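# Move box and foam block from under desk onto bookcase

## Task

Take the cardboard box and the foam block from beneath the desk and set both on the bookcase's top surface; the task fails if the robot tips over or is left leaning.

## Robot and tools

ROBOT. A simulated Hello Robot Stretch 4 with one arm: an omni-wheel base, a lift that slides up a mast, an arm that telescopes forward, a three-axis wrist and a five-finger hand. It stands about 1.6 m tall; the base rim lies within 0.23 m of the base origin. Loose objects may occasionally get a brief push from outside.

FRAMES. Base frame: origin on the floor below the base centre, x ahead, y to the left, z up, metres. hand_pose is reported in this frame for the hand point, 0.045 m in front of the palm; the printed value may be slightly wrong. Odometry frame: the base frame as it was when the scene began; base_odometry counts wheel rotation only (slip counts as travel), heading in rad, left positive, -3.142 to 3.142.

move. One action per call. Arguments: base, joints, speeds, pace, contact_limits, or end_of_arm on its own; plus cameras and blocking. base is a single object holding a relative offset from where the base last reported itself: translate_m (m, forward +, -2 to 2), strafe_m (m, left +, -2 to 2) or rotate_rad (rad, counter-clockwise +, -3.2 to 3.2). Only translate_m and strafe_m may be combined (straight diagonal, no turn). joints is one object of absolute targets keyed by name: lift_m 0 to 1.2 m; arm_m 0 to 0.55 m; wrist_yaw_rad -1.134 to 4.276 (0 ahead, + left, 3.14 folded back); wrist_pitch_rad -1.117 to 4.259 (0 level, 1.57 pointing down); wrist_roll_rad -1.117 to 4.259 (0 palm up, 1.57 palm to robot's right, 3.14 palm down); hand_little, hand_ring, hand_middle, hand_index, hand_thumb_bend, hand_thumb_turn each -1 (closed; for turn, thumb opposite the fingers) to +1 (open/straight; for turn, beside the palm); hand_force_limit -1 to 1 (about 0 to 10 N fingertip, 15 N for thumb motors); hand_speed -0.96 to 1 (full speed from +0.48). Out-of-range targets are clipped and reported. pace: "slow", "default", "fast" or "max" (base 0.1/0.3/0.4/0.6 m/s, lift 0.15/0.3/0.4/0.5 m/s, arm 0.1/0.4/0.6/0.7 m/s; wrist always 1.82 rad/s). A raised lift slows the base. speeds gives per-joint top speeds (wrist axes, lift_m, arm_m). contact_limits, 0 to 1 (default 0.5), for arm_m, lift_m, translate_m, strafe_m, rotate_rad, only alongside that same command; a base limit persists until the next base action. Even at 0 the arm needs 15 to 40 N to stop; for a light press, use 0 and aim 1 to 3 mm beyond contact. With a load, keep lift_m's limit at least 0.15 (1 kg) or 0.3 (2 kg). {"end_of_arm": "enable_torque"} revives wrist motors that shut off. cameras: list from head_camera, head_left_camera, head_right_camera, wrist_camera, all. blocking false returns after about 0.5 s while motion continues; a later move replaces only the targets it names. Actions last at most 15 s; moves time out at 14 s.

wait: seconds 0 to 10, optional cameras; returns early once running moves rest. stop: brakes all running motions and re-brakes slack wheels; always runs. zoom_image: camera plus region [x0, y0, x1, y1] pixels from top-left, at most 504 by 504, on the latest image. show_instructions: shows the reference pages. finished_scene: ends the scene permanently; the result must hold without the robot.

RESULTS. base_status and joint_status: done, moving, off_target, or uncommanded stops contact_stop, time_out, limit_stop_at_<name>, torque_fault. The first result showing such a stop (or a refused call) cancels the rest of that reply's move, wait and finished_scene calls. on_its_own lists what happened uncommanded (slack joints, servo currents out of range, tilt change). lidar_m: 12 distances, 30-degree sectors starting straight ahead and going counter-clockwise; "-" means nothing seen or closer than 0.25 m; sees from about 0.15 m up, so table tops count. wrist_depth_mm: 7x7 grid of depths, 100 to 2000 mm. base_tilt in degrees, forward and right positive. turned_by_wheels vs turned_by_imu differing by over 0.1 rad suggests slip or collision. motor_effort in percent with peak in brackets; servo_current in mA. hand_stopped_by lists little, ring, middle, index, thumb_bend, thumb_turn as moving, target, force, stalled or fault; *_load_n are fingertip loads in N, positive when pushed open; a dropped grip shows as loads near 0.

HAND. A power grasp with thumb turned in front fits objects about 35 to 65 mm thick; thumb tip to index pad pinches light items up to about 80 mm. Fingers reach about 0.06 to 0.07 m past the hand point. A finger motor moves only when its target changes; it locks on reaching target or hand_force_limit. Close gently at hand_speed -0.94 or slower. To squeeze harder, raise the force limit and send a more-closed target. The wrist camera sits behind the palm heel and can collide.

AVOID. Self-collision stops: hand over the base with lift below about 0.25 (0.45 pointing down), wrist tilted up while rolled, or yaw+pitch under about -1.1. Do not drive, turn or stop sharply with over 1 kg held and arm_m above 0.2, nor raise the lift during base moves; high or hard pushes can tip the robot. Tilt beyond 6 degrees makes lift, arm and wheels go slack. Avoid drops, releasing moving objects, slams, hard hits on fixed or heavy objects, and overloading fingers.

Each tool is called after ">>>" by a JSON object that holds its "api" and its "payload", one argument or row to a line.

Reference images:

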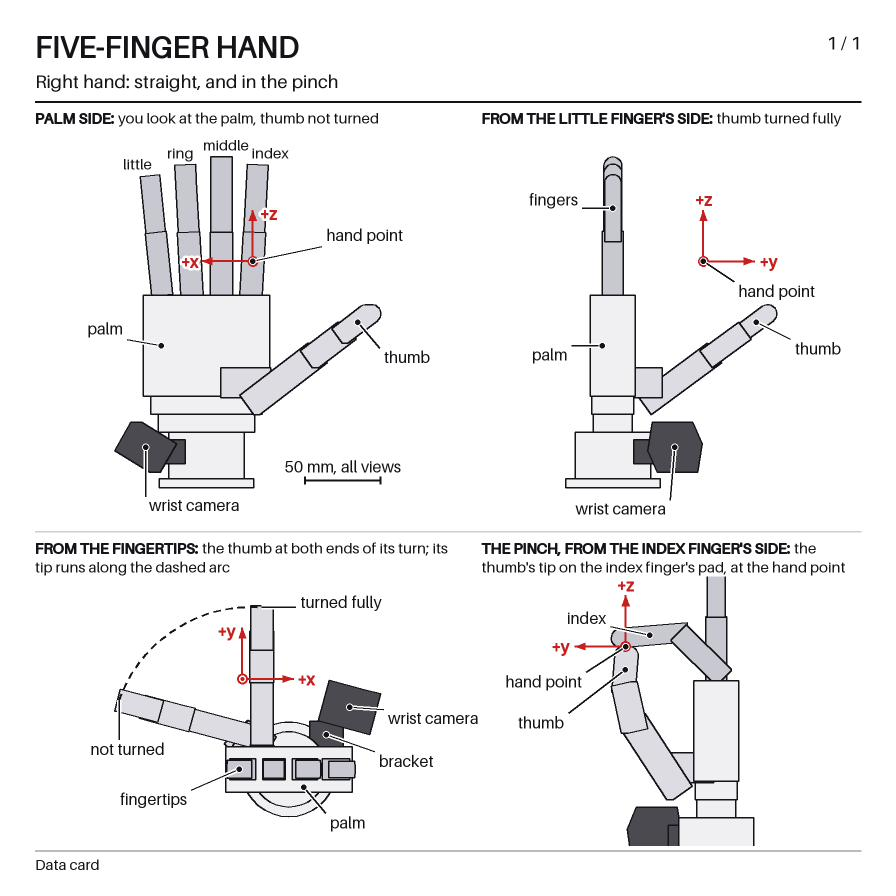

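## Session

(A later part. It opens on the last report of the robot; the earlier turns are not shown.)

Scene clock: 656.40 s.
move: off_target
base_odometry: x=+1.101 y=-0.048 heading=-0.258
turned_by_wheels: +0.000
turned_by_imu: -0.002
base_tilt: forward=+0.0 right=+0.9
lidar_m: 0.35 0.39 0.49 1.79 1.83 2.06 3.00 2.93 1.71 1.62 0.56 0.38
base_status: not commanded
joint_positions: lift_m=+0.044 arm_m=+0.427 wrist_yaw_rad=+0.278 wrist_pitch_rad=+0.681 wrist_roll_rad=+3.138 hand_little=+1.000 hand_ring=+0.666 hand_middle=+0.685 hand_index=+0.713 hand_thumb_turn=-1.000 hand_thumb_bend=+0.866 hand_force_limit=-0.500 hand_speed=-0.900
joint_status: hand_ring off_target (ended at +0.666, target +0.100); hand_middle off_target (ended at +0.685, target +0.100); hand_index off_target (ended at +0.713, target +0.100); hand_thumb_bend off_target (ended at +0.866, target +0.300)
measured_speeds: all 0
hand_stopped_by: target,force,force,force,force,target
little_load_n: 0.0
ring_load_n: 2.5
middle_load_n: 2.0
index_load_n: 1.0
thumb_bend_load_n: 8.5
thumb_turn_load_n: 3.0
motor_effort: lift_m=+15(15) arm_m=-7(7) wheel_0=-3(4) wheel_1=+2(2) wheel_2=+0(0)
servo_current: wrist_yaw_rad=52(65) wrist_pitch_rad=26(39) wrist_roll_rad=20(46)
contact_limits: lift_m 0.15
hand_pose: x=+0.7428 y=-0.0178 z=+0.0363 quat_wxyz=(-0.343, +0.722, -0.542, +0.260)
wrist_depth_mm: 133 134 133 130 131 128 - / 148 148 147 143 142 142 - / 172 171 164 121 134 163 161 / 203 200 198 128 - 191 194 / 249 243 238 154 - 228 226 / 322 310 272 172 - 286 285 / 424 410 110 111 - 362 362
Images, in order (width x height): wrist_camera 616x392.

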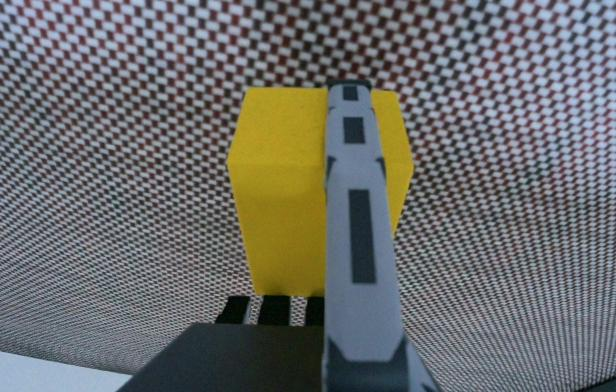

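>>> {"api": "move", "payload": {
  "joints": {"hand_force_limit": -0.1, "hand_index": 0.0, "hand_middle": 0.0, "hand_ring": 0.0}
}}

>>> {"api": "move", "payload": {
  "joints": {"lift_m": 0.1},
  "pace": "slow",
  "cameras": ["wrist_camera"]
}}

Scene clock: 662.43 s.
move: off_target
base_odometry: x=+1.101 y=-0.048 heading=-0.258
turned_by_wheels: +0.000
turned_by_imu: -0.001
base_tilt: forward=+0.1 right=+1.0
lidar_m: 0.36 0.36 0.53 1.79 1.89 2.07 3.01 2.92 1.74 1.62 0.57 0.42
base_status: not commanded
joint_positions: lift_m=+0.044 arm_m=+0.427 wrist_yaw_rad=+0.278 wrist_pitch_rad=+0.681 wrist_roll_rad=+3.138 hand_little=+1.000 hand_ring=+0.612 hand_middle=+0.613 hand_index=+0.622 hand_thumb_turn=-1.000 hand_thumb_bend=+0.869 hand_force_limit=-0.100 hand_speed=-0.900
joint_status: hand_ring off_target (ended at +0.612, target +0.000); hand_middle off_target (ended at +0.613, target +0.000); hand_index off_target (ended at +0.622, target +0.000); the others done
measured_speeds: all 0
hand_stopped_by: target,force,force,force,force,target
little_load_n: 0.0
ring_load_n: 3.0
middle_load_n: 4.5
index_load_n: 5.0
thumb_bend_load_n: 17.0
thumb_turn_load_n: 3.5
motor_effort: lift_m=+15(15) arm_m=-7(8) wheel_0=-3(4) wheel_1=+2(2) wheel_2=+0(0)
servo_current: wrist_yaw_rad=39(65) wrist_pitch_rad=26(39) wrist_roll_rad=20(52)
contact_limits: lift_m 0.15
hand_pose: x=+0.7428 y=-0.0178 z=+0.0363 quat_wxyz=(-0.343, +0.722, -0.542, +0.260)
wrist_depth_mm: 134 134 133 130 131 129 - / 149 149 146 140 141 143 - / 173 171 165 118 123 163 161 / 204 201 198 128 - 191 195 / 250 244 239 154 - 229 228 / 324 312 272 169 - 286 287 / 427 407 110 111 - 364 364
pictures: none

Scene clock: 663.77 s.
move: done
base_odometry: x=+1.101 y=-0.048 heading=-0.258
turned_by_wheels: +0.000
turned_by_imu: -0.001
base_tilt: forward=+0.1 right=+1.0
lidar_m: 0.36 0.38 0.52 1.78 1.86 2.06 3.00 2.94 1.70 1.61 0.56 0.39
base_status: not commanded
joint_positions: lift_m=+0.100 arm_m=+0.427 wrist_yaw_rad=+0.278 wrist_pitch_rad=+0.681 wrist_roll_rad=+3.138 hand_little=+1.000 hand_ring=+0.612 hand_middle=+0.613 hand_index=+0.622 hand_thumb_turn=-1.000 hand_thumb_bend=+0.869 hand_force_limit=-0.100 hand_speed=-0.900
joint_status: all done
measured_speeds: all 0
hand_stopped_by: target,force,force,force,force,target
little_load_n: 0.0
ring_load_n: 3.0
middle_load_n: 4.0
index_load_n: 5.0
thumb_bend_load_n: 17.5
thumb_turn_load_n: 3.5
motor_effort: lift_m=+24(26) arm_m=-7(7) wheel_0=-3(4) wheel_1=+2(2) wheel_2=+0(0)
servo_current: wrist_yaw_rad=52(59) wrist_pitch_rad=20(39) wrist_roll_rad=33(52)
hand_pose: x=+0.7428 y=-0.0178 z=+0.0916 quat_wxyz=(-0.343, +0.722, -0.542, +0.260)
wrist_depth_mm: 189 185 189 187 183 181 - / 211 211 205 146 200 202 - / 244 242 234 118 116 231 228 / 289 285 281 128 - 270 267 / 353 343 338 160 - 322 334 / 455 439 384 169 - 404 402 / 466 488 110 111 - - 512
Images, in order (width x height): wrist_camera 616x392.

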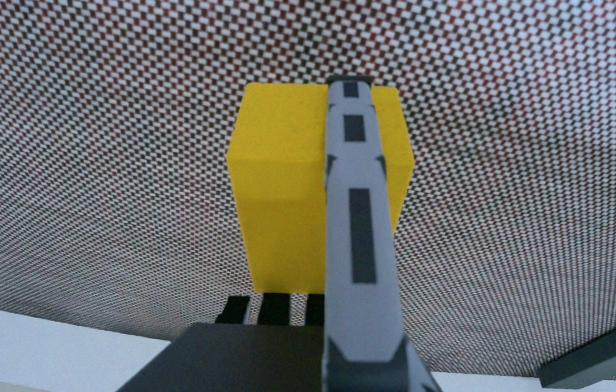

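>>> {"api": "move", "payload": {
  "joints": {"arm_m": 0.2},
  "base": {"translate_m": -0.35}
}}

>>> {"api": "move", "payload": {
  "joints": {"lift_m": 0.6, "arm_m": 0.05},
  "base": {"rotate_rad": -1.57},
  "cameras": ["head_camera", "wrist_camera"]
}}

Scene clock: 693.07 s.
move: done
base_odometry: x=+0.763 y=+0.041 heading=-0.259
turned_by_wheels: +0.000
turned_by_imu: -0.001
base_tilt: forward=+0.1 right=+0.8
lidar_m: 0.71 0.76 1.88 1.77 1.84 1.80 2.64 2.71 2.06 1.58 1.12 0.73
base_status: done
joint_positions: lift_m=+0.100 arm_m=+0.200 wrist_yaw_rad=+0.278 wrist_pitch_rad=+0.681 wrist_roll_rad=+3.138 hand_little=+1.000 hand_ring=+0.612 hand_middle=+0.613 hand_index=+0.622 hand_thumb_turn=-1.000 hand_thumb_bend=+0.869 hand_force_limit=-0.100 hand_speed=-0.900
joint_status: all done
measured_speeds: all 0
hand_stopped_by: target,force,force,force,force,target
little_load_n: 0.0
ring_load_n: 3.0
middle_load_n: 4.0
index_load_n: 5.0
thumb_bend_load_n: 17.5
thumb_turn_load_n: 3.5
motor_effort: lift_m=+23(24) arm_m=-7(13) wheel_0=-4(11) wheel_1=-3(10) wheel_2=+4(20)
servo_current: wrist_yaw_rad=7(65) wrist_pitch_rad=33(39) wrist_roll_rad=33(46)
hand_pose: x=+0.5158 y=-0.0178 z=+0.0916 quat_wxyz=(-0.343, +0.722, -0.542, +0.260)
wrist_depth_mm: 190 186 190 189 184 182 - / 211 212 206 146 201 203 206 / 246 244 235 118 116 233 230 / 290 286 282 128 - 271 267 / 355 347 338 160 - 324 336 / 459 439 387 169 - 404 407 / 609 580 110 111 - - 500
pictures: none

Scene clock: 696.00 s.
move: done
base_odometry: x=+0.763 y=+0.041 heading=-1.828
turned_by_wheels: -1.569
turned_by_imu: -1.543
base_tilt: forward=+0.0 right=+1.0
lidar_m: 1.62 1.06 0.76 0.70 0.74 1.88 1.77 1.75 1.83 2.61 2.72 1.70
base_status: done
joint_positions: lift_m=+0.600 arm_m=+0.050 wrist_yaw_rad=+0.279 wrist_pitch_rad=+0.681 wrist_roll_rad=+3.138 hand_little=+1.000 hand_ring=+0.612 hand_middle=+0.613 hand_index=+0.622 hand_thumb_turn=-1.000 hand_thumb_bend=+0.869 hand_force_limit=-0.100 hand_speed=-0.900
joint_status: all done
measured_speeds: all 0
hand_stopped_by: target,force,force,force,force,target
little_load_n: -0.5
ring_load_n: 3.0
middle_load_n: 4.0
index_load_n: 5.0
thumb_bend_load_n: 17.5
thumb_turn_load_n: 3.5
motor_effort: lift_m=+23(27) arm_m=-7(15) wheel_0=+4(10) wheel_1=+2(12) wheel_2=+2(14)
servo_current: wrist_yaw_rad=20(72) wrist_pitch_rad=26(39) wrist_roll_rad=46(52)
hand_pose: x=+0.3658 y=-0.0177 z=+0.5916 quat_wxyz=(-0.343, +0.722, -0.542, +0.260)
wrist_depth_mm: 699 699 707 699 691 676 668 / 778 788 759 145 732 759 741 / 917 904 866 118 109 854 854 / 1078 1060 1060 128 - 1008 991 / 1336 1281 1281 160 - 1205 1205 / 1537 1464 191 169 - 1537 1537 / - 1281 110 111 - - -
Images, in order (width x height): head_camera 420x560, wrist_camera 616x392.

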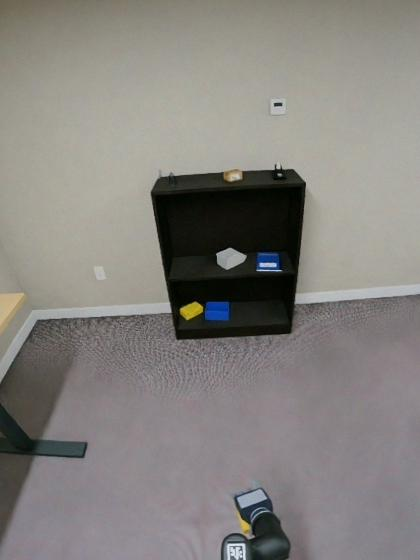

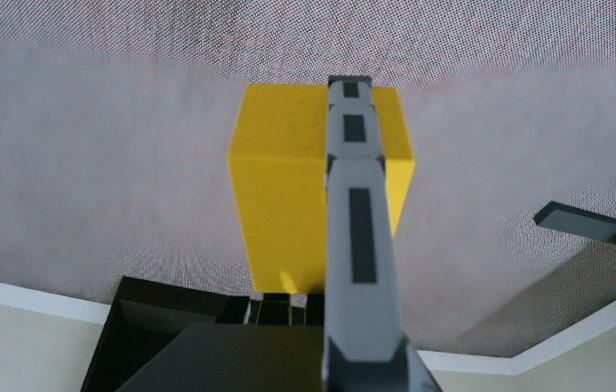

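>>> {"api": "move", "payload": {
  "base": {"translate_m": 0.83, "strafe_m": 0.13},
  "joints": {"lift_m": 0.7}
}}

>>> {"api": "move", "payload": {
  "joints": {"lift_m": 1.19},
  "cameras": ["head_camera", "wrist_camera"]
}}

Scene clock: 707.77 s.
move: done
base_odometry: x=+0.677 y=-0.794 heading=-1.828
turned_by_wheels: +0.000
turned_by_imu: -0.007
base_tilt: forward=+0.0 right=+0.9
lidar_m: 0.81 0.85 1.49 0.58 0.63 0.89 2.59 2.51 2.86 2.74 1.65 0.85
base_status: done
joint_positions: lift_m=+0.700 arm_m=+0.050 wrist_yaw_rad=+0.279 wrist_pitch_rad=+0.681 wrist_roll_rad=+3.138 hand_little=+1.000 hand_ring=+0.612 hand_middle=+0.613 hand_index=+0.622 hand_thumb_turn=-1.000 hand_thumb_bend=+0.869 hand_force_limit=-0.100 hand_speed=-0.900
joint_status: all done
measured_speeds: all 0
hand_stopped_by: target,force,force,force,force,target
little_load_n: 0.0
ring_load_n: 3.0
middle_load_n: 4.5
index_load_n: 4.5
thumb_bend_load_n: 17.5
thumb_turn_load_n: 3.5
motor_effort: lift_m=+23(26) arm_m=-7(7) wheel_0=+3(8) wheel_1=+5(13) wheel_2=-4(19)
servo_current: wrist_yaw_rad=39(65) wrist_pitch_rad=33(39) wrist_roll_rad=33(52)
hand_pose: x=+0.3658 y=-0.0177 z=+0.6916 quat_wxyz=(-0.343, +0.722, -0.542, +0.260)
wrist_depth_mm: 820 798 809 798 788 778 768 / 854 866 866 145 831 866 854 / - - 122 118 109 976 976 / 917 - - 128 - 1160 1138 / 831 904 917 160 - 1308 1336 / 661 615 603 169 - 1182 1205 / 699 715 110 111 - - 1098
pictures: none

Scene clock: 710.70 s.
move: done
base_odometry: x=+0.677 y=-0.794 heading=-1.828
turned_by_wheels: +0.000
turned_by_imu: -0.001
base_tilt: forward=+0.1 right=+1.0
lidar_m: 0.81 0.88 1.50 0.60 0.63 0.88 2.62 2.48 2.86 2.72 1.67 0.85
base_status: not commanded
joint_positions: lift_m=+1.190 arm_m=+0.050 wrist_yaw_rad=+0.279 wrist_pitch_rad=+0.681 wrist_roll_rad=+3.138 hand_little=+1.000 hand_ring=+0.612 hand_middle=+0.613 hand_index=+0.622 hand_thumb_turn=-1.000 hand_thumb_bend=+0.869 hand_force_limit=-0.100 hand_speed=-0.900
joint_status: all done
measured_speeds: all 0
hand_stopped_by: target,force,force,force,force,target
little_load_n: 0.0
ring_load_n: 3.0
middle_load_n: 4.5
index_load_n: 5.0
thumb_bend_load_n: 17.5
thumb_turn_load_n: 3.5
motor_effort: lift_m=+23(28) arm_m=-7(7) wheel_0=+3(3) wheel_1=+5(5) wheel_2=-4(5)
servo_current: wrist_yaw_rad=39(65) wrist_pitch_rad=26(39) wrist_roll_rad=13(52)
hand_pose: x=+0.3658 y=-0.0177 z=+1.1816 quat_wxyz=(-0.343, +0.722, -0.542, +0.260)
wrist_depth_mm: 1336 1138 - 1281 1281 1281 1255 / 917 904 917 139 1366 1430 1397 / - 991 931 118 109 1618 1576 / 931 - - 128 - - 1708 / 842 891 917 160 - - - / - 831 854 169 - 1205 1229 / 750 597 110 111 - - 1098
Images, in order (width x height): head_camera 420x560, wrist_camera 616x392.

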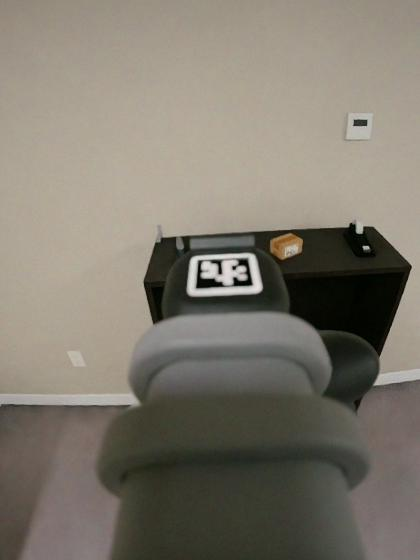

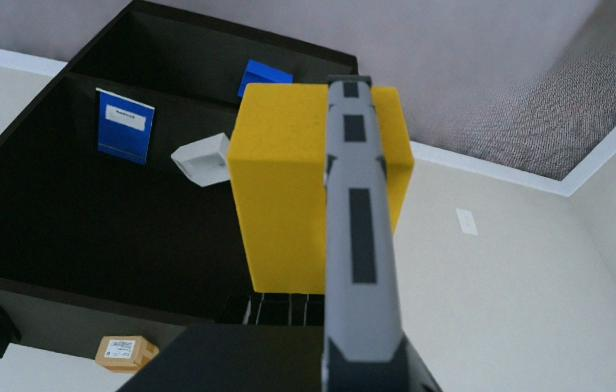

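>>> {"api": "move", "payload": {
  "base": {"translate_m": 0.3, "strafe_m": 0.045}
}}

>>> {"api": "move", "payload": {
  "joints": {"arm_m": 0.328},
  "contact_limits": {"arm_m": 0.1},
  "cameras": ["head_camera", "wrist_camera", "head_left_camera"]
}}

Scene clock: 722.43 s.
move: done
base_odometry: x=+0.645 y=-1.096 heading=-1.828
turned_by_wheels: +0.000
turned_by_imu: -0.003
base_tilt: forward=+0.0 right=+0.9
lidar_m: 0.50 0.54 1.16 0.67 0.60 0.83 2.91 2.77 2.89 2.77 0.75 0.53
base_status: done
joint_positions: lift_m=+1.190 arm_m=+0.050 wrist_yaw_rad=+0.279 wrist_pitch_rad=+0.681 wrist_roll_rad=+3.138 hand_little=+1.000 hand_ring=+0.612 hand_middle=+0.613 hand_index=+0.622 hand_thumb_turn=-1.000 hand_thumb_bend=+0.869 hand_force_limit=-0.100 hand_speed=-0.900
joint_status: not commanded
measured_speeds: all 0
hand_stopped_by: target,force,force,force,force,target
little_load_n: 0.0
ring_load_n: 3.0
middle_load_n: 4.5
index_load_n: 5.0
thumb_bend_load_n: 17.5
thumb_turn_load_n: 3.5
motor_effort: lift_m=+24(24) arm_m=-7(7) wheel_0=+4(8) wheel_1=+4(14) wheel_2=-5(19)
servo_current: wrist_yaw_rad=39(65) wrist_pitch_rad=33(39) wrist_roll_rad=26(46)
hand_pose: x=+0.3658 y=-0.0177 z=+1.1816 quat_wxyz=(-0.343, +0.722, -0.542, +0.260)
wrist_depth_mm: 778 768 768 778 1229 1255 1229 / 768 820 854 145 820 1430 1397 / 699 741 768 118 109 1255 1499 / - - 715 128 - 1042 1138 / 359 392 - 160 - 917 960 / 530 564 175 169 - 798 820 / 504 530 110 111 - - 732
pictures: none

Scene clock: 724.40 s.
move: done
base_odometry: x=+0.645 y=-1.096 heading=-1.828
turned_by_wheels: +0.000
turned_by_imu: -0.001
base_tilt: forward=+0.0 right=+1.0
lidar_m: 0.50 0.53 1.16 0.70 0.60 0.85 2.96 2.77 2.91 2.74 0.73 0.55
base_status: not commanded
joint_positions: lift_m=+1.190 arm_m=+0.328 wrist_yaw_rad=+0.279 wrist_pitch_rad=+0.681 wrist_roll_rad=+3.138 hand_little=+1.000 hand_ring=+0.612 hand_middle=+0.613 hand_index=+0.622 hand_thumb_turn=-1.000 hand_thumb_bend=+0.869 hand_force_limit=-0.100 hand_speed=-0.900
joint_status: all done
measured_speeds: all 0
hand_stopped_by: target,force,force,force,force,target
little_load_n: 0.0
ring_load_n: 3.0
middle_load_n: 4.0
index_load_n: 5.0
thumb_bend_load_n: 17.5
thumb_turn_load_n: 3.5
motor_effort: lift_m=+23(24) arm_m=+7(16) wheel_0=+4(4) wheel_1=+4(5) wheel_2=-5(5)
servo_current: wrist_yaw_rad=39(65) wrist_pitch_rad=33(39) wrist_roll_rad=33(59)
contact_limits: arm_m 0.1
hand_pose: x=+0.6430 y=-0.0177 z=+1.1816 quat_wxyz=(-0.343, +0.722, -0.542, +0.260)
wrist_depth_mm: 195 221 215 215 215 211 - / 238 238 236 145 232 229 230 / - - 122 118 109 255 - / 359 375 139 128 - 252 - / 325 345 368 160 - 462 517 / 294 312 325 169 - 421 442 / 272 286 110 111 - 379 392
pictures: head_camera, head_left_camera, wrist_camera
Images, in order (width x height): head_camera 420x560, head_left_camera 420x672, wrist_camera 616x392.

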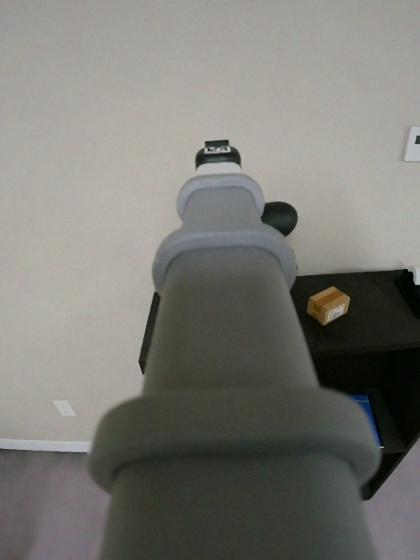

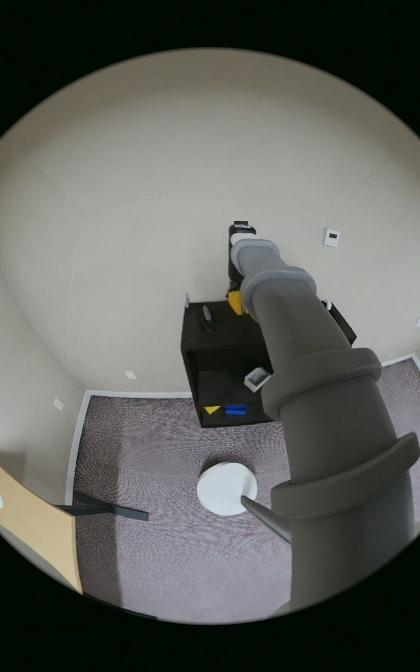

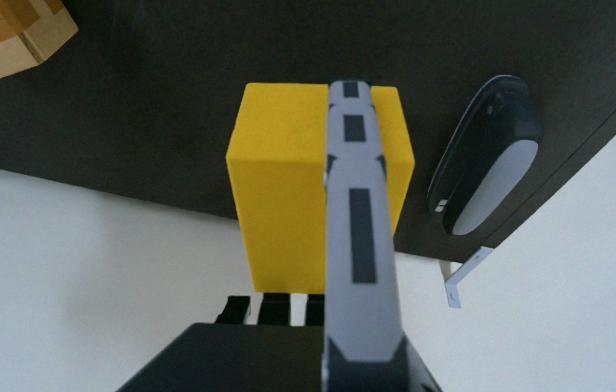

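>>> {"api": "move", "payload": {
  "joints": {"lift_m": 1.113},
  "contact_limits": {"lift_m": 0.1},
  "pace": "slow"
}}

>>> {"api": "move", "payload": {
  "joints": {"lift_m": 1.107},
  "contact_limits": {"lift_m": 0.1},
  "speeds": {"lift_m": 0.03},
  "cameras": ["wrist_camera"]
}}

Scene clock: 737.90 s.
move: done
base_odometry: x=+0.645 y=-1.096 heading=-1.828
turned_by_wheels: +0.000
turned_by_imu: -0.002
base_tilt: forward=-0.1 right=+0.9
lidar_m: 0.50 0.53 1.17 0.66 0.58 0.84 2.90 2.80 2.91 2.77 0.74 0.55
base_status: not commanded
joint_positions: lift_m=+1.113 arm_m=+0.328 wrist_yaw_rad=+0.279 wrist_pitch_rad=+0.681 wrist_roll_rad=+3.138 hand_little=+1.000 hand_ring=+0.612 hand_middle=+0.613 hand_index=+0.622 hand_thumb_turn=-1.000 hand_thumb_bend=+0.869 hand_force_limit=-0.100 hand_speed=-0.900
joint_status: all done
measured_speeds: all 0
hand_stopped_by: target,force,force,force,force,target
little_load_n: 0.0
ring_load_n: 3.0
middle_load_n: 4.5
index_load_n: 4.5
thumb_bend_load_n: 17.5
thumb_turn_load_n: 3.5
motor_effort: lift_m=+15(22) arm_m=+7(7) wheel_0=+4(4) wheel_1=+4(5) wheel_2=-5(5)
servo_current: wrist_yaw_rad=39(65) wrist_pitch_rad=26(39) wrist_roll_rad=26(52)
contact_limits: arm_m 0.1; lift_m 0.1
hand_pose: x=+0.6430 y=-0.0177 z=+1.1053 quat_wxyz=(-0.343, +0.722, -0.542, +0.260)
wrist_depth_mm: 143 143 143 141 139 137 - / 158 158 154 146 150 152 - / 183 182 175 118 123 174 173 / 217 216 211 128 - 198 - / 312 240 236 160 - 227 - / 294 312 312 169 - 218 421 / 270 285 110 111 - 379 392
pictures: none

Scene clock: 738.50 s.
move: done
base_odometry: x=+0.645 y=-1.096 heading=-1.828
turned_by_wheels: +0.000
turned_by_imu: +0.000
base_tilt: forward=+0.0 right=+1.0
lidar_m: 0.50 0.53 1.17 0.65 0.57 0.83 2.91 2.78 2.89 2.78 0.77 0.53
base_status: not commanded
joint_positions: lift_m=+1.107 arm_m=+0.328 wrist_yaw_rad=+0.279 wrist_pitch_rad=+0.681 wrist_roll_rad=+3.138 hand_little=+1.000 hand_ring=+0.612 hand_middle=+0.613 hand_index=+0.622 hand_thumb_turn=-1.000 hand_thumb_bend=+0.869 hand_force_limit=-0.100 hand_speed=-0.900
joint_status: all done
measured_speeds: all 0
hand_stopped_by: target,force,force,force,force,target
little_load_n: 0.0
ring_load_n: 3.0
middle_load_n: 4.5
index_load_n: 4.5
thumb_bend_load_n: 17.5
thumb_turn_load_n: 3.5
motor_effort: lift_m=+15(16) arm_m=+7(7) wheel_0=+4(4) wheel_1=+4(4) wheel_2=-5(5)
servo_current: wrist_yaw_rad=46(46) wrist_pitch_rad=26(39) wrist_roll_rad=26(39)
contact_limits: arm_m 0.1; lift_m 0.1
hand_pose: x=+0.6430 y=-0.0177 z=+1.0992 quat_wxyz=(-0.343, +0.722, -0.542, +0.260)
wrist_depth_mm: 136 137 136 133 134 131 - / 152 151 148 140 142 146 - / 176 174 168 118 123 167 165 / 208 205 202 128 - 193 - / 243 236 234 160 - 216 - / 294 310 212 169 - 214 410 / 271 286 110 111 - 379 389
Images, in order (width x height): wrist_camera 616x392.

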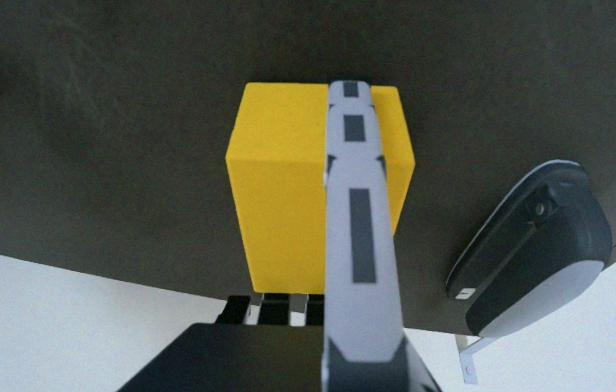

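>>> {"api": "move", "payload": {
  "joints": {"lift_m": 1.104},
  "contact_limits": {"lift_m": 0.1},
  "speeds": {"lift_m": 0.03}
}}

>>> {"api": "move", "payload": {
  "joints": {"lift_m": 1.101},
  "contact_limits": {"lift_m": 0.1},
  "speeds": {"lift_m": 0.03},
  "cameras": ["wrist_camera"]
}}

Scene clock: 745.03 s.
move: done
base_odometry: x=+0.645 y=-1.096 heading=-1.828
turned_by_wheels: +0.000
turned_by_imu: -0.001
base_tilt: forward=-0.1 right=+1.0
lidar_m: 0.50 0.53 1.16 0.68 0.57 0.84 2.91 2.78 2.91 2.74 0.75 0.54
base_status: not commanded
joint_positions: lift_m=+1.104 arm_m=+0.328 wrist_yaw_rad=+0.279 wrist_pitch_rad=+0.681 wrist_roll_rad=+3.138 hand_little=+1.000 hand_ring=+0.612 hand_middle=+0.613 hand_index=+0.622 hand_thumb_turn=-1.000 hand_thumb_bend=+0.869 hand_force_limit=-0.100 hand_speed=-0.900
joint_status: all done
measured_speeds: all 0
hand_stopped_by: target,force,force,force,force,target
little_load_n: 0.0
ring_load_n: 3.0
middle_load_n: 4.5
index_load_n: 5.0
thumb_bend_load_n: 17.5
thumb_turn_load_n: 3.5
motor_effort: lift_m=+15(18) arm_m=+7(7) wheel_0=+4(4) wheel_1=+4(5) wheel_2=-5(5)
servo_current: wrist_yaw_rad=39(59) wrist_pitch_rad=33(33) wrist_roll_rad=33(46)
contact_limits: arm_m 0.1; lift_m 0.1
hand_pose: x=+0.6430 y=-0.0177 z=+1.0963 quat_wxyz=(-0.343, +0.722, -0.542, +0.260)
wrist_depth_mm: 134 134 134 131 132 128 - / 149 149 145 140 141 143 - / 178 171 165 118 123 163 162 / 204 202 198 128 - 191 - / 237 235 229 160 - 213 - / 294 309 211 169 - 203 178 / 272 286 110 111 - 373 392
pictures: none

Scene clock: 745.53 s.
move: done
base_odometry: x=+0.645 y=-1.096 heading=-1.828
turned_by_wheels: +0.000
turned_by_imu: +0.000
base_tilt: forward=+0.0 right=+0.9
lidar_m: 0.51 0.53 1.16 0.65 0.59 0.82 2.90 2.79 2.89 2.78 0.77 0.54
base_status: not commanded
joint_positions: lift_m=+1.102 arm_m=+0.328 wrist_yaw_rad=+0.279 wrist_pitch_rad=+0.681 wrist_roll_rad=+3.138 hand_little=+1.000 hand_ring=+0.612 hand_middle=+0.613 hand_index=+0.622 hand_thumb_turn=-1.000 hand_thumb_bend=+0.869 hand_force_limit=-0.100 hand_speed=-0.900
joint_status: all done
measured_speeds: all 0
hand_stopped_by: target,force,force,force,force,target
little_load_n: 0.0
ring_load_n: 3.0
middle_load_n: 4.0
index_load_n: 5.0
thumb_bend_load_n: 17.5
thumb_turn_load_n: 3.5
motor_effort: lift_m=+13(16) arm_m=+7(8) wheel_0=+4(4) wheel_1=+4(5) wheel_2=-5(5)
servo_current: wrist_yaw_rad=52(65) wrist_pitch_rad=33(39) wrist_roll_rad=26(52)
contact_limits: arm_m 0.1; lift_m 0.1
hand_pose: x=+0.6430 y=-0.0177 z=+1.0935 quat_wxyz=(-0.343, +0.722, -0.542, +0.260)
wrist_depth_mm: 133 133 133 130 131 128 - / 148 152 145 140 141 142 - / 177 171 164 118 123 163 161 / 204 202 198 128 - 190 - / 238 233 229 154 - 212 - / 294 310 211 169 - 202 179 / 271 285 110 111 - 373 389
Images, in order (width x height): wrist_camera 616x392.

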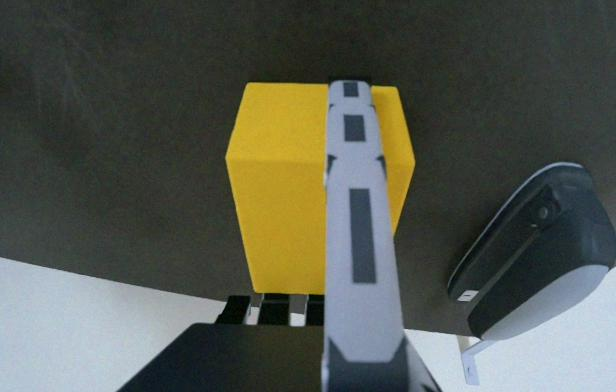

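>>> {"api": "move", "payload": {
  "joints": {"lift_m": 1.0995},
  "contact_limits": {"lift_m": 0.1},
  "speeds": {"lift_m": 0.03}
}}

Scene clock: 757.53 s.
move: done
base_odometry: x=+0.645 y=-1.096 heading=-1.828
turned_by_wheels: +0.000
turned_by_imu: -0.001
base_tilt: forward=-0.1 right=+1.0
lidar_m: 0.50 0.53 1.18 0.63 0.56 0.83 2.92 2.77 2.89 2.76 0.77 0.51
base_status: not commanded
joint_positions: lift_m=+1.100 arm_m=+0.328 wrist_yaw_rad=+0.279 wrist_pitch_rad=+0.681 wrist_roll_rad=+3.138 hand_little=+1.000 hand_ring=+0.612 hand_middle=+0.613 hand_index=+0.622 hand_thumb_turn=-1.000 hand_thumb_bend=+0.869 hand_force_limit=-0.100 hand_speed=-0.900
joint_status: all done
measured_speeds: all 0
hand_stopped_by: target,force,force,force,force,target
little_load_n: 0.0
ring_load_n: 3.0
middle_load_n: 4.0
index_load_n: 4.5
thumb_bend_load_n: 18.0
thumb_turn_load_n: 3.5
motor_effort: lift_m=+11(13) arm_m=+7(7) wheel_0=+4(4) wheel_1=+4(4) wheel_2=-5(5)
servo_current: wrist_yaw_rad=78(78) wrist_pitch_rad=20(26) wrist_roll_rad=33(46)
contact_limits: arm_m 0.1; lift_m 0.1
hand_pose: x=+0.6430 y=-0.0177 z=+1.0921 quat_wxyz=(-0.343, +0.722, -0.542, +0.260)
wrist_depth_mm: 133 133 133 130 131 127 - / 148 152 145 140 140 142 - / 177 171 164 118 122 163 161 / 204 202 198 128 - 190 - / 239 234 229 154 - 213 - / 293 309 211 169 - 204 179 / 272 285 110 111 - 370 389
pictures: none

>>> {"api": "move", "payload": {
  "joints": {"hand_index": 1.0, "hand_middle": 1.0, "hand_ring": 1.0, "hand_thumb_bend": 1.0},
  "cameras": ["wrist_camera"]
}}

Scene clock: 764.20 s.
move: done
base_odometry: x=+0.645 y=-1.096 heading=-1.828
turned_by_wheels: +0.000
turned_by_imu: -0.002
base_tilt: forward=+0.0 right=+1.0
lidar_m: 0.49 0.52 1.17 0.67 0.57 0.83 2.92 2.77 2.92 2.77 0.74 0.53
base_status: not commanded
joint_positions: lift_m=+1.100 arm_m=+0.328 wrist_yaw_rad=+0.279 wrist_pitch_rad=+0.681 wrist_roll_rad=+3.138 hand_little=+1.000 hand_ring=+1.000 hand_middle=+1.000 hand_index=+1.000 hand_thumb_turn=-1.000 hand_thumb_bend=+1.000 hand_force_limit=-0.100 hand_speed=-0.900
joint_status: all done
measured_speeds: all 0
hand_stopped_by: target,target,target,target,target,target
little_load_n: 0.0
ring_load_n: 0.0
middle_load_n: 0.0
index_load_n: 0.0
thumb_bend_load_n: 0.0
thumb_turn_load_n: 0.0
motor_effort: lift_m=+15(15) arm_m=+7(8) wheel_0=+4(4) wheel_1=+4(5) wheel_2=-5(5)
servo_current: wrist_yaw_rad=33(59) wrist_pitch_rad=33(39) wrist_roll_rad=20(46)
contact_limits: arm_m 0.1; lift_m 0.1
hand_pose: x=+0.6430 y=-0.0177 z=+1.0918 quat_wxyz=(-0.343, +0.722, -0.542, +0.260)
wrist_depth_mm: 129 129 129 125 128 124 - / 143 143 143 138 136 137 - / 171 165 159 120 129 158 156 / 196 195 186 122 - 183 171 / 231 226 220 147 - 211 - / 296 310 191 171 - 216 - / 273 285 110 111 - 368 384
Images, in order (width x height): wrist_camera 616x392.

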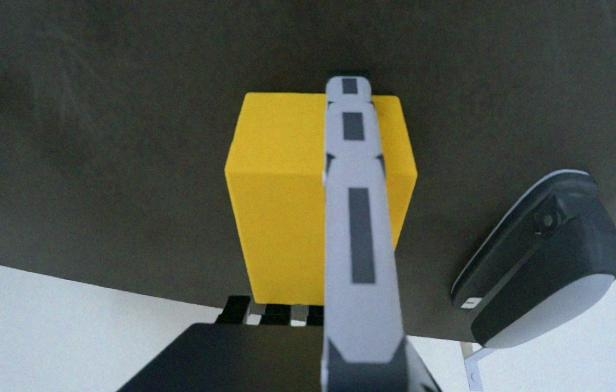

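>>> {"api": "move", "payload": {
  "joints": {"lift_m": 1.12},
  "pace": "slow",
  "cameras": ["wrist_camera"]
}}

>>> {"api": "move", "payload": {
  "joints": {"lift_m": 1.19},
  "cameras": ["wrist_camera"]
}}

Scene clock: 770.33 s.
move: done
base_odometry: x=+0.645 y=-1.096 heading=-1.828
turned_by_wheels: +0.000
turned_by_imu: -0.002
base_tilt: forward=+0.0 right=+0.9
lidar_m: 0.48 0.52 1.16 0.67 0.58 0.82 2.92 2.77 2.89 2.77 0.76 0.52
base_status: not commanded
joint_positions: lift_m=+1.120 arm_m=+0.328 wrist_yaw_rad=+0.279 wrist_pitch_rad=+0.681 wrist_roll_rad=+3.138 hand_little=+1.000 hand_ring=+1.000 hand_middle=+1.000 hand_index=+1.000 hand_thumb_turn=-1.000 hand_thumb_bend=+1.000 hand_force_limit=-0.100 hand_speed=-0.900
joint_status: all done
measured_speeds: all 0
hand_stopped_by: target,target,target,target,target,target
little_load_n: 0.0
ring_load_n: 0.0
middle_load_n: 0.0
index_load_n: 0.0
thumb_bend_load_n: 0.0
thumb_turn_load_n: 0.0
motor_effort: lift_m=+24(26) arm_m=+7(8) wheel_0=+4(4) wheel_1=+4(5) wheel_2=-5(5)
servo_current: wrist_yaw_rad=46(72) wrist_pitch_rad=26(33) wrist_roll_rad=26(59)
contact_limits: arm_m 0.1
hand_pose: x=+0.6430 y=-0.0177 z=+1.1116 quat_wxyz=(-0.343, +0.722, -0.542, +0.260)
wrist_depth_mm: 149 150 149 145 146 142 - / 166 166 161 149 155 160 - / 191 191 184 133 133 182 - / 227 224 220 151 - 206 - / 322 - - 175 - 229 - / 296 314 322 171 - 237 421 / 273 283 110 111 - 375 389
Images, in order (width x height): wrist_camera 616x392.

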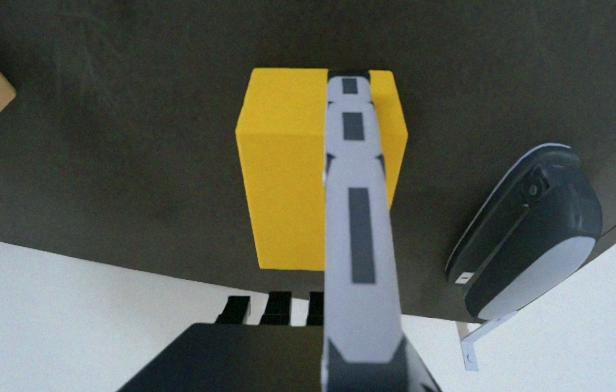

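Scene clock: 771.60 s.
move: done
base_odometry: x=+0.645 y=-1.096 heading=-1.828
turned_by_wheels: +0.000
turned_by_imu: +0.000
base_tilt: forward=+0.0 right=+0.9
lidar_m: 0.50 0.53 1.15 0.64 0.60 0.84 2.94 2.78 2.89 2.75 0.71 0.52
base_status: not commanded
joint_positions: lift_m=+1.190 arm_m=+0.328 wrist_yaw_rad=+0.279 wrist_pitch_rad=+0.681 wrist_roll_rad=+3.138 hand_little=+1.000 hand_ring=+1.000 hand_middle=+1.000 hand_index=+1.000 hand_thumb_turn=-1.000 hand_thumb_bend=+1.000 hand_force_limit=-0.100 hand_speed=-0.900
joint_status: all done
measured_speeds: all 0
hand_stopped_by: target,target,target,target,target,target
little_load_n: 0.0
ring_load_n: 0.0
middle_load_n: 0.0
index_load_n: 0.0
thumb_bend_load_n: 0.0
thumb_turn_load_n: 0.0
motor_effort: lift_m=+23(27) arm_m=+7(7) wheel_0=+4(4) wheel_1=+4(5) wheel_2=-5(5)
servo_current: wrist_yaw_rad=26(59) wrist_pitch_rad=20(39) wrist_roll_rad=26(46)
contact_limits: arm_m 0.1
hand_pose: x=+0.6430 y=-0.0177 z=+1.1816 quat_wxyz=(-0.343, +0.722, -0.542, +0.260)
wrist_depth_mm: 194 220 215 179 206 211 - / 238 238 237 187 232 228 232 / - - - 213 - 258 - / 362 377 - - - 250 - / 327 349 375 394 - 459 512 / 297 314 327 209 - 415 436 / 273 285 110 111 - 377 389
Images, in order (width x height): wrist_camera 616x392.

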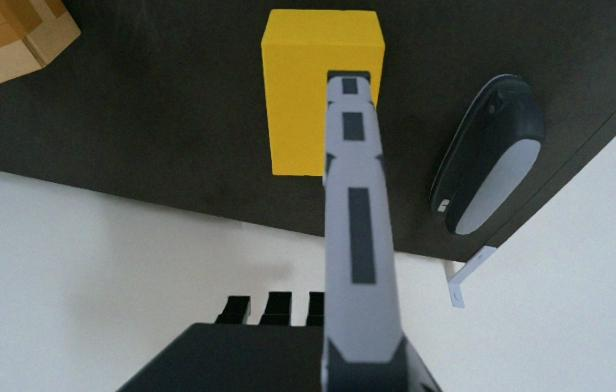

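Placed. Retract and check.

>>> {"api": "move", "payload": {
  "joints": {"arm_m": 0.02}
}}

>>> {"api": "move", "payload": {
  "base": {"translate_m": -0.3},
  "joints": {"lift_m": 0.7},
  "cameras": ["head_camera"]
}}

Scene clock: 777.03 s.
move: done
base_odometry: x=+0.645 y=-1.096 heading=-1.828
turned_by_wheels: +0.000
turned_by_imu: -0.002
base_tilt: forward=-0.1 right=+0.9
lidar_m: 0.51 0.53 1.17 0.66 0.58 0.82 2.94 2.74 2.91 2.78 0.72 0.55
base_status: not commanded
joint_positions: lift_m=+1.190 arm_m=+0.020 wrist_yaw_rad=+0.279 wrist_pitch_rad=+0.681 wrist_roll_rad=+3.138 hand_little=+1.000 hand_ring=+1.000 hand_middle=+1.000 hand_index=+1.000 hand_thumb_turn=-1.000 hand_thumb_bend=+1.000 hand_force_limit=-0.100 hand_speed=-0.900
joint_status: all done
measured_speeds: all 0
hand_stopped_by: target,target,target,target,target,target
little_load_n: 0.0
ring_load_n: 0.0
middle_load_n: -0.5
index_load_n: 0.0
thumb_bend_load_n: 0.0
thumb_turn_load_n: 0.0
motor_effort: lift_m=+23(24) arm_m=-7(16) wheel_0=+4(4) wheel_1=+4(5) wheel_2=-5(5)
servo_current: wrist_yaw_rad=39(59) wrist_pitch_rad=20(39) wrist_roll_rad=33(72)
hand_pose: x=+0.3358 y=-0.0177 z=+1.1816 quat_wxyz=(-0.343, +0.722, -0.542, +0.260)
wrist_depth_mm: 778 778 759 778 1281 1281 1255 / 820 854 866 842 820 1397 1397 / 732 778 842 917 - 1281 1537 / - 707 759 798 - 1078 1160 / 397 413 - - - 946 1008 / 554 585 211 171 - 820 842 / 535 559 110 111 - - 759
pictures: none

Scene clock: 779.97 s.
move: done
base_odometry: x=+0.721 y=-0.806 heading=-1.828
turned_by_wheels: +0.000
turned_by_imu: +0.000
base_tilt: forward=-0.1 right=+1.0
lidar_m: 0.79 1.14 1.43 0.55 0.56 0.82 2.61 2.54 2.91 2.76 1.68 0.85
base_status: done
joint_positions: lift_m=+0.700 arm_m=+0.020 wrist_yaw_rad=+0.279 wrist_pitch_rad=+0.681 wrist_roll_rad=+3.138 hand_little=+1.000 hand_ring=+1.000 hand_middle=+1.000 hand_index=+1.000 hand_thumb_turn=-1.000 hand_thumb_bend=+1.000 hand_force_limit=-0.100 hand_speed=-0.900
joint_status: all done
measured_speeds: all 0
hand_stopped_by: target,target,target,target,target,target
little_load_n: 0.0
ring_load_n: -0.5
middle_load_n: 0.0
index_load_n: 0.0
thumb_bend_load_n: 0.0
thumb_turn_load_n: 0.0
motor_effort: lift_m=+15(20) arm_m=-7(7) wheel_0=-5(11) wheel_1=-2(11) wheel_2=+5(19)
servo_current: wrist_yaw_rad=52(65) wrist_pitch_rad=33(39) wrist_roll_rad=26(46)
hand_pose: x=+0.3358 y=-0.0177 z=+0.6923 quat_wxyz=(-0.343, +0.722, -0.542, +0.260)
wrist_depth_mm: 798 809 809 809 788 778 768 / 866 878 891 866 842 854 854 / 891 - - 960 - 1008 991 / 931 - - 1042 - 1138 1160 / 878 917 - - - 1308 1336 / 661 621 627 171 - 1205 1229 / 732 699 110 111 - - 1118
Images, in order (width x height): head_camera 420x560.

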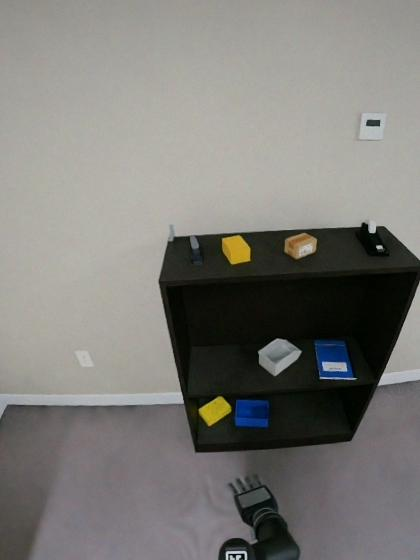

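>>> {"api": "finished_scene", "payload": {

}}

The scene is finished: the task was done.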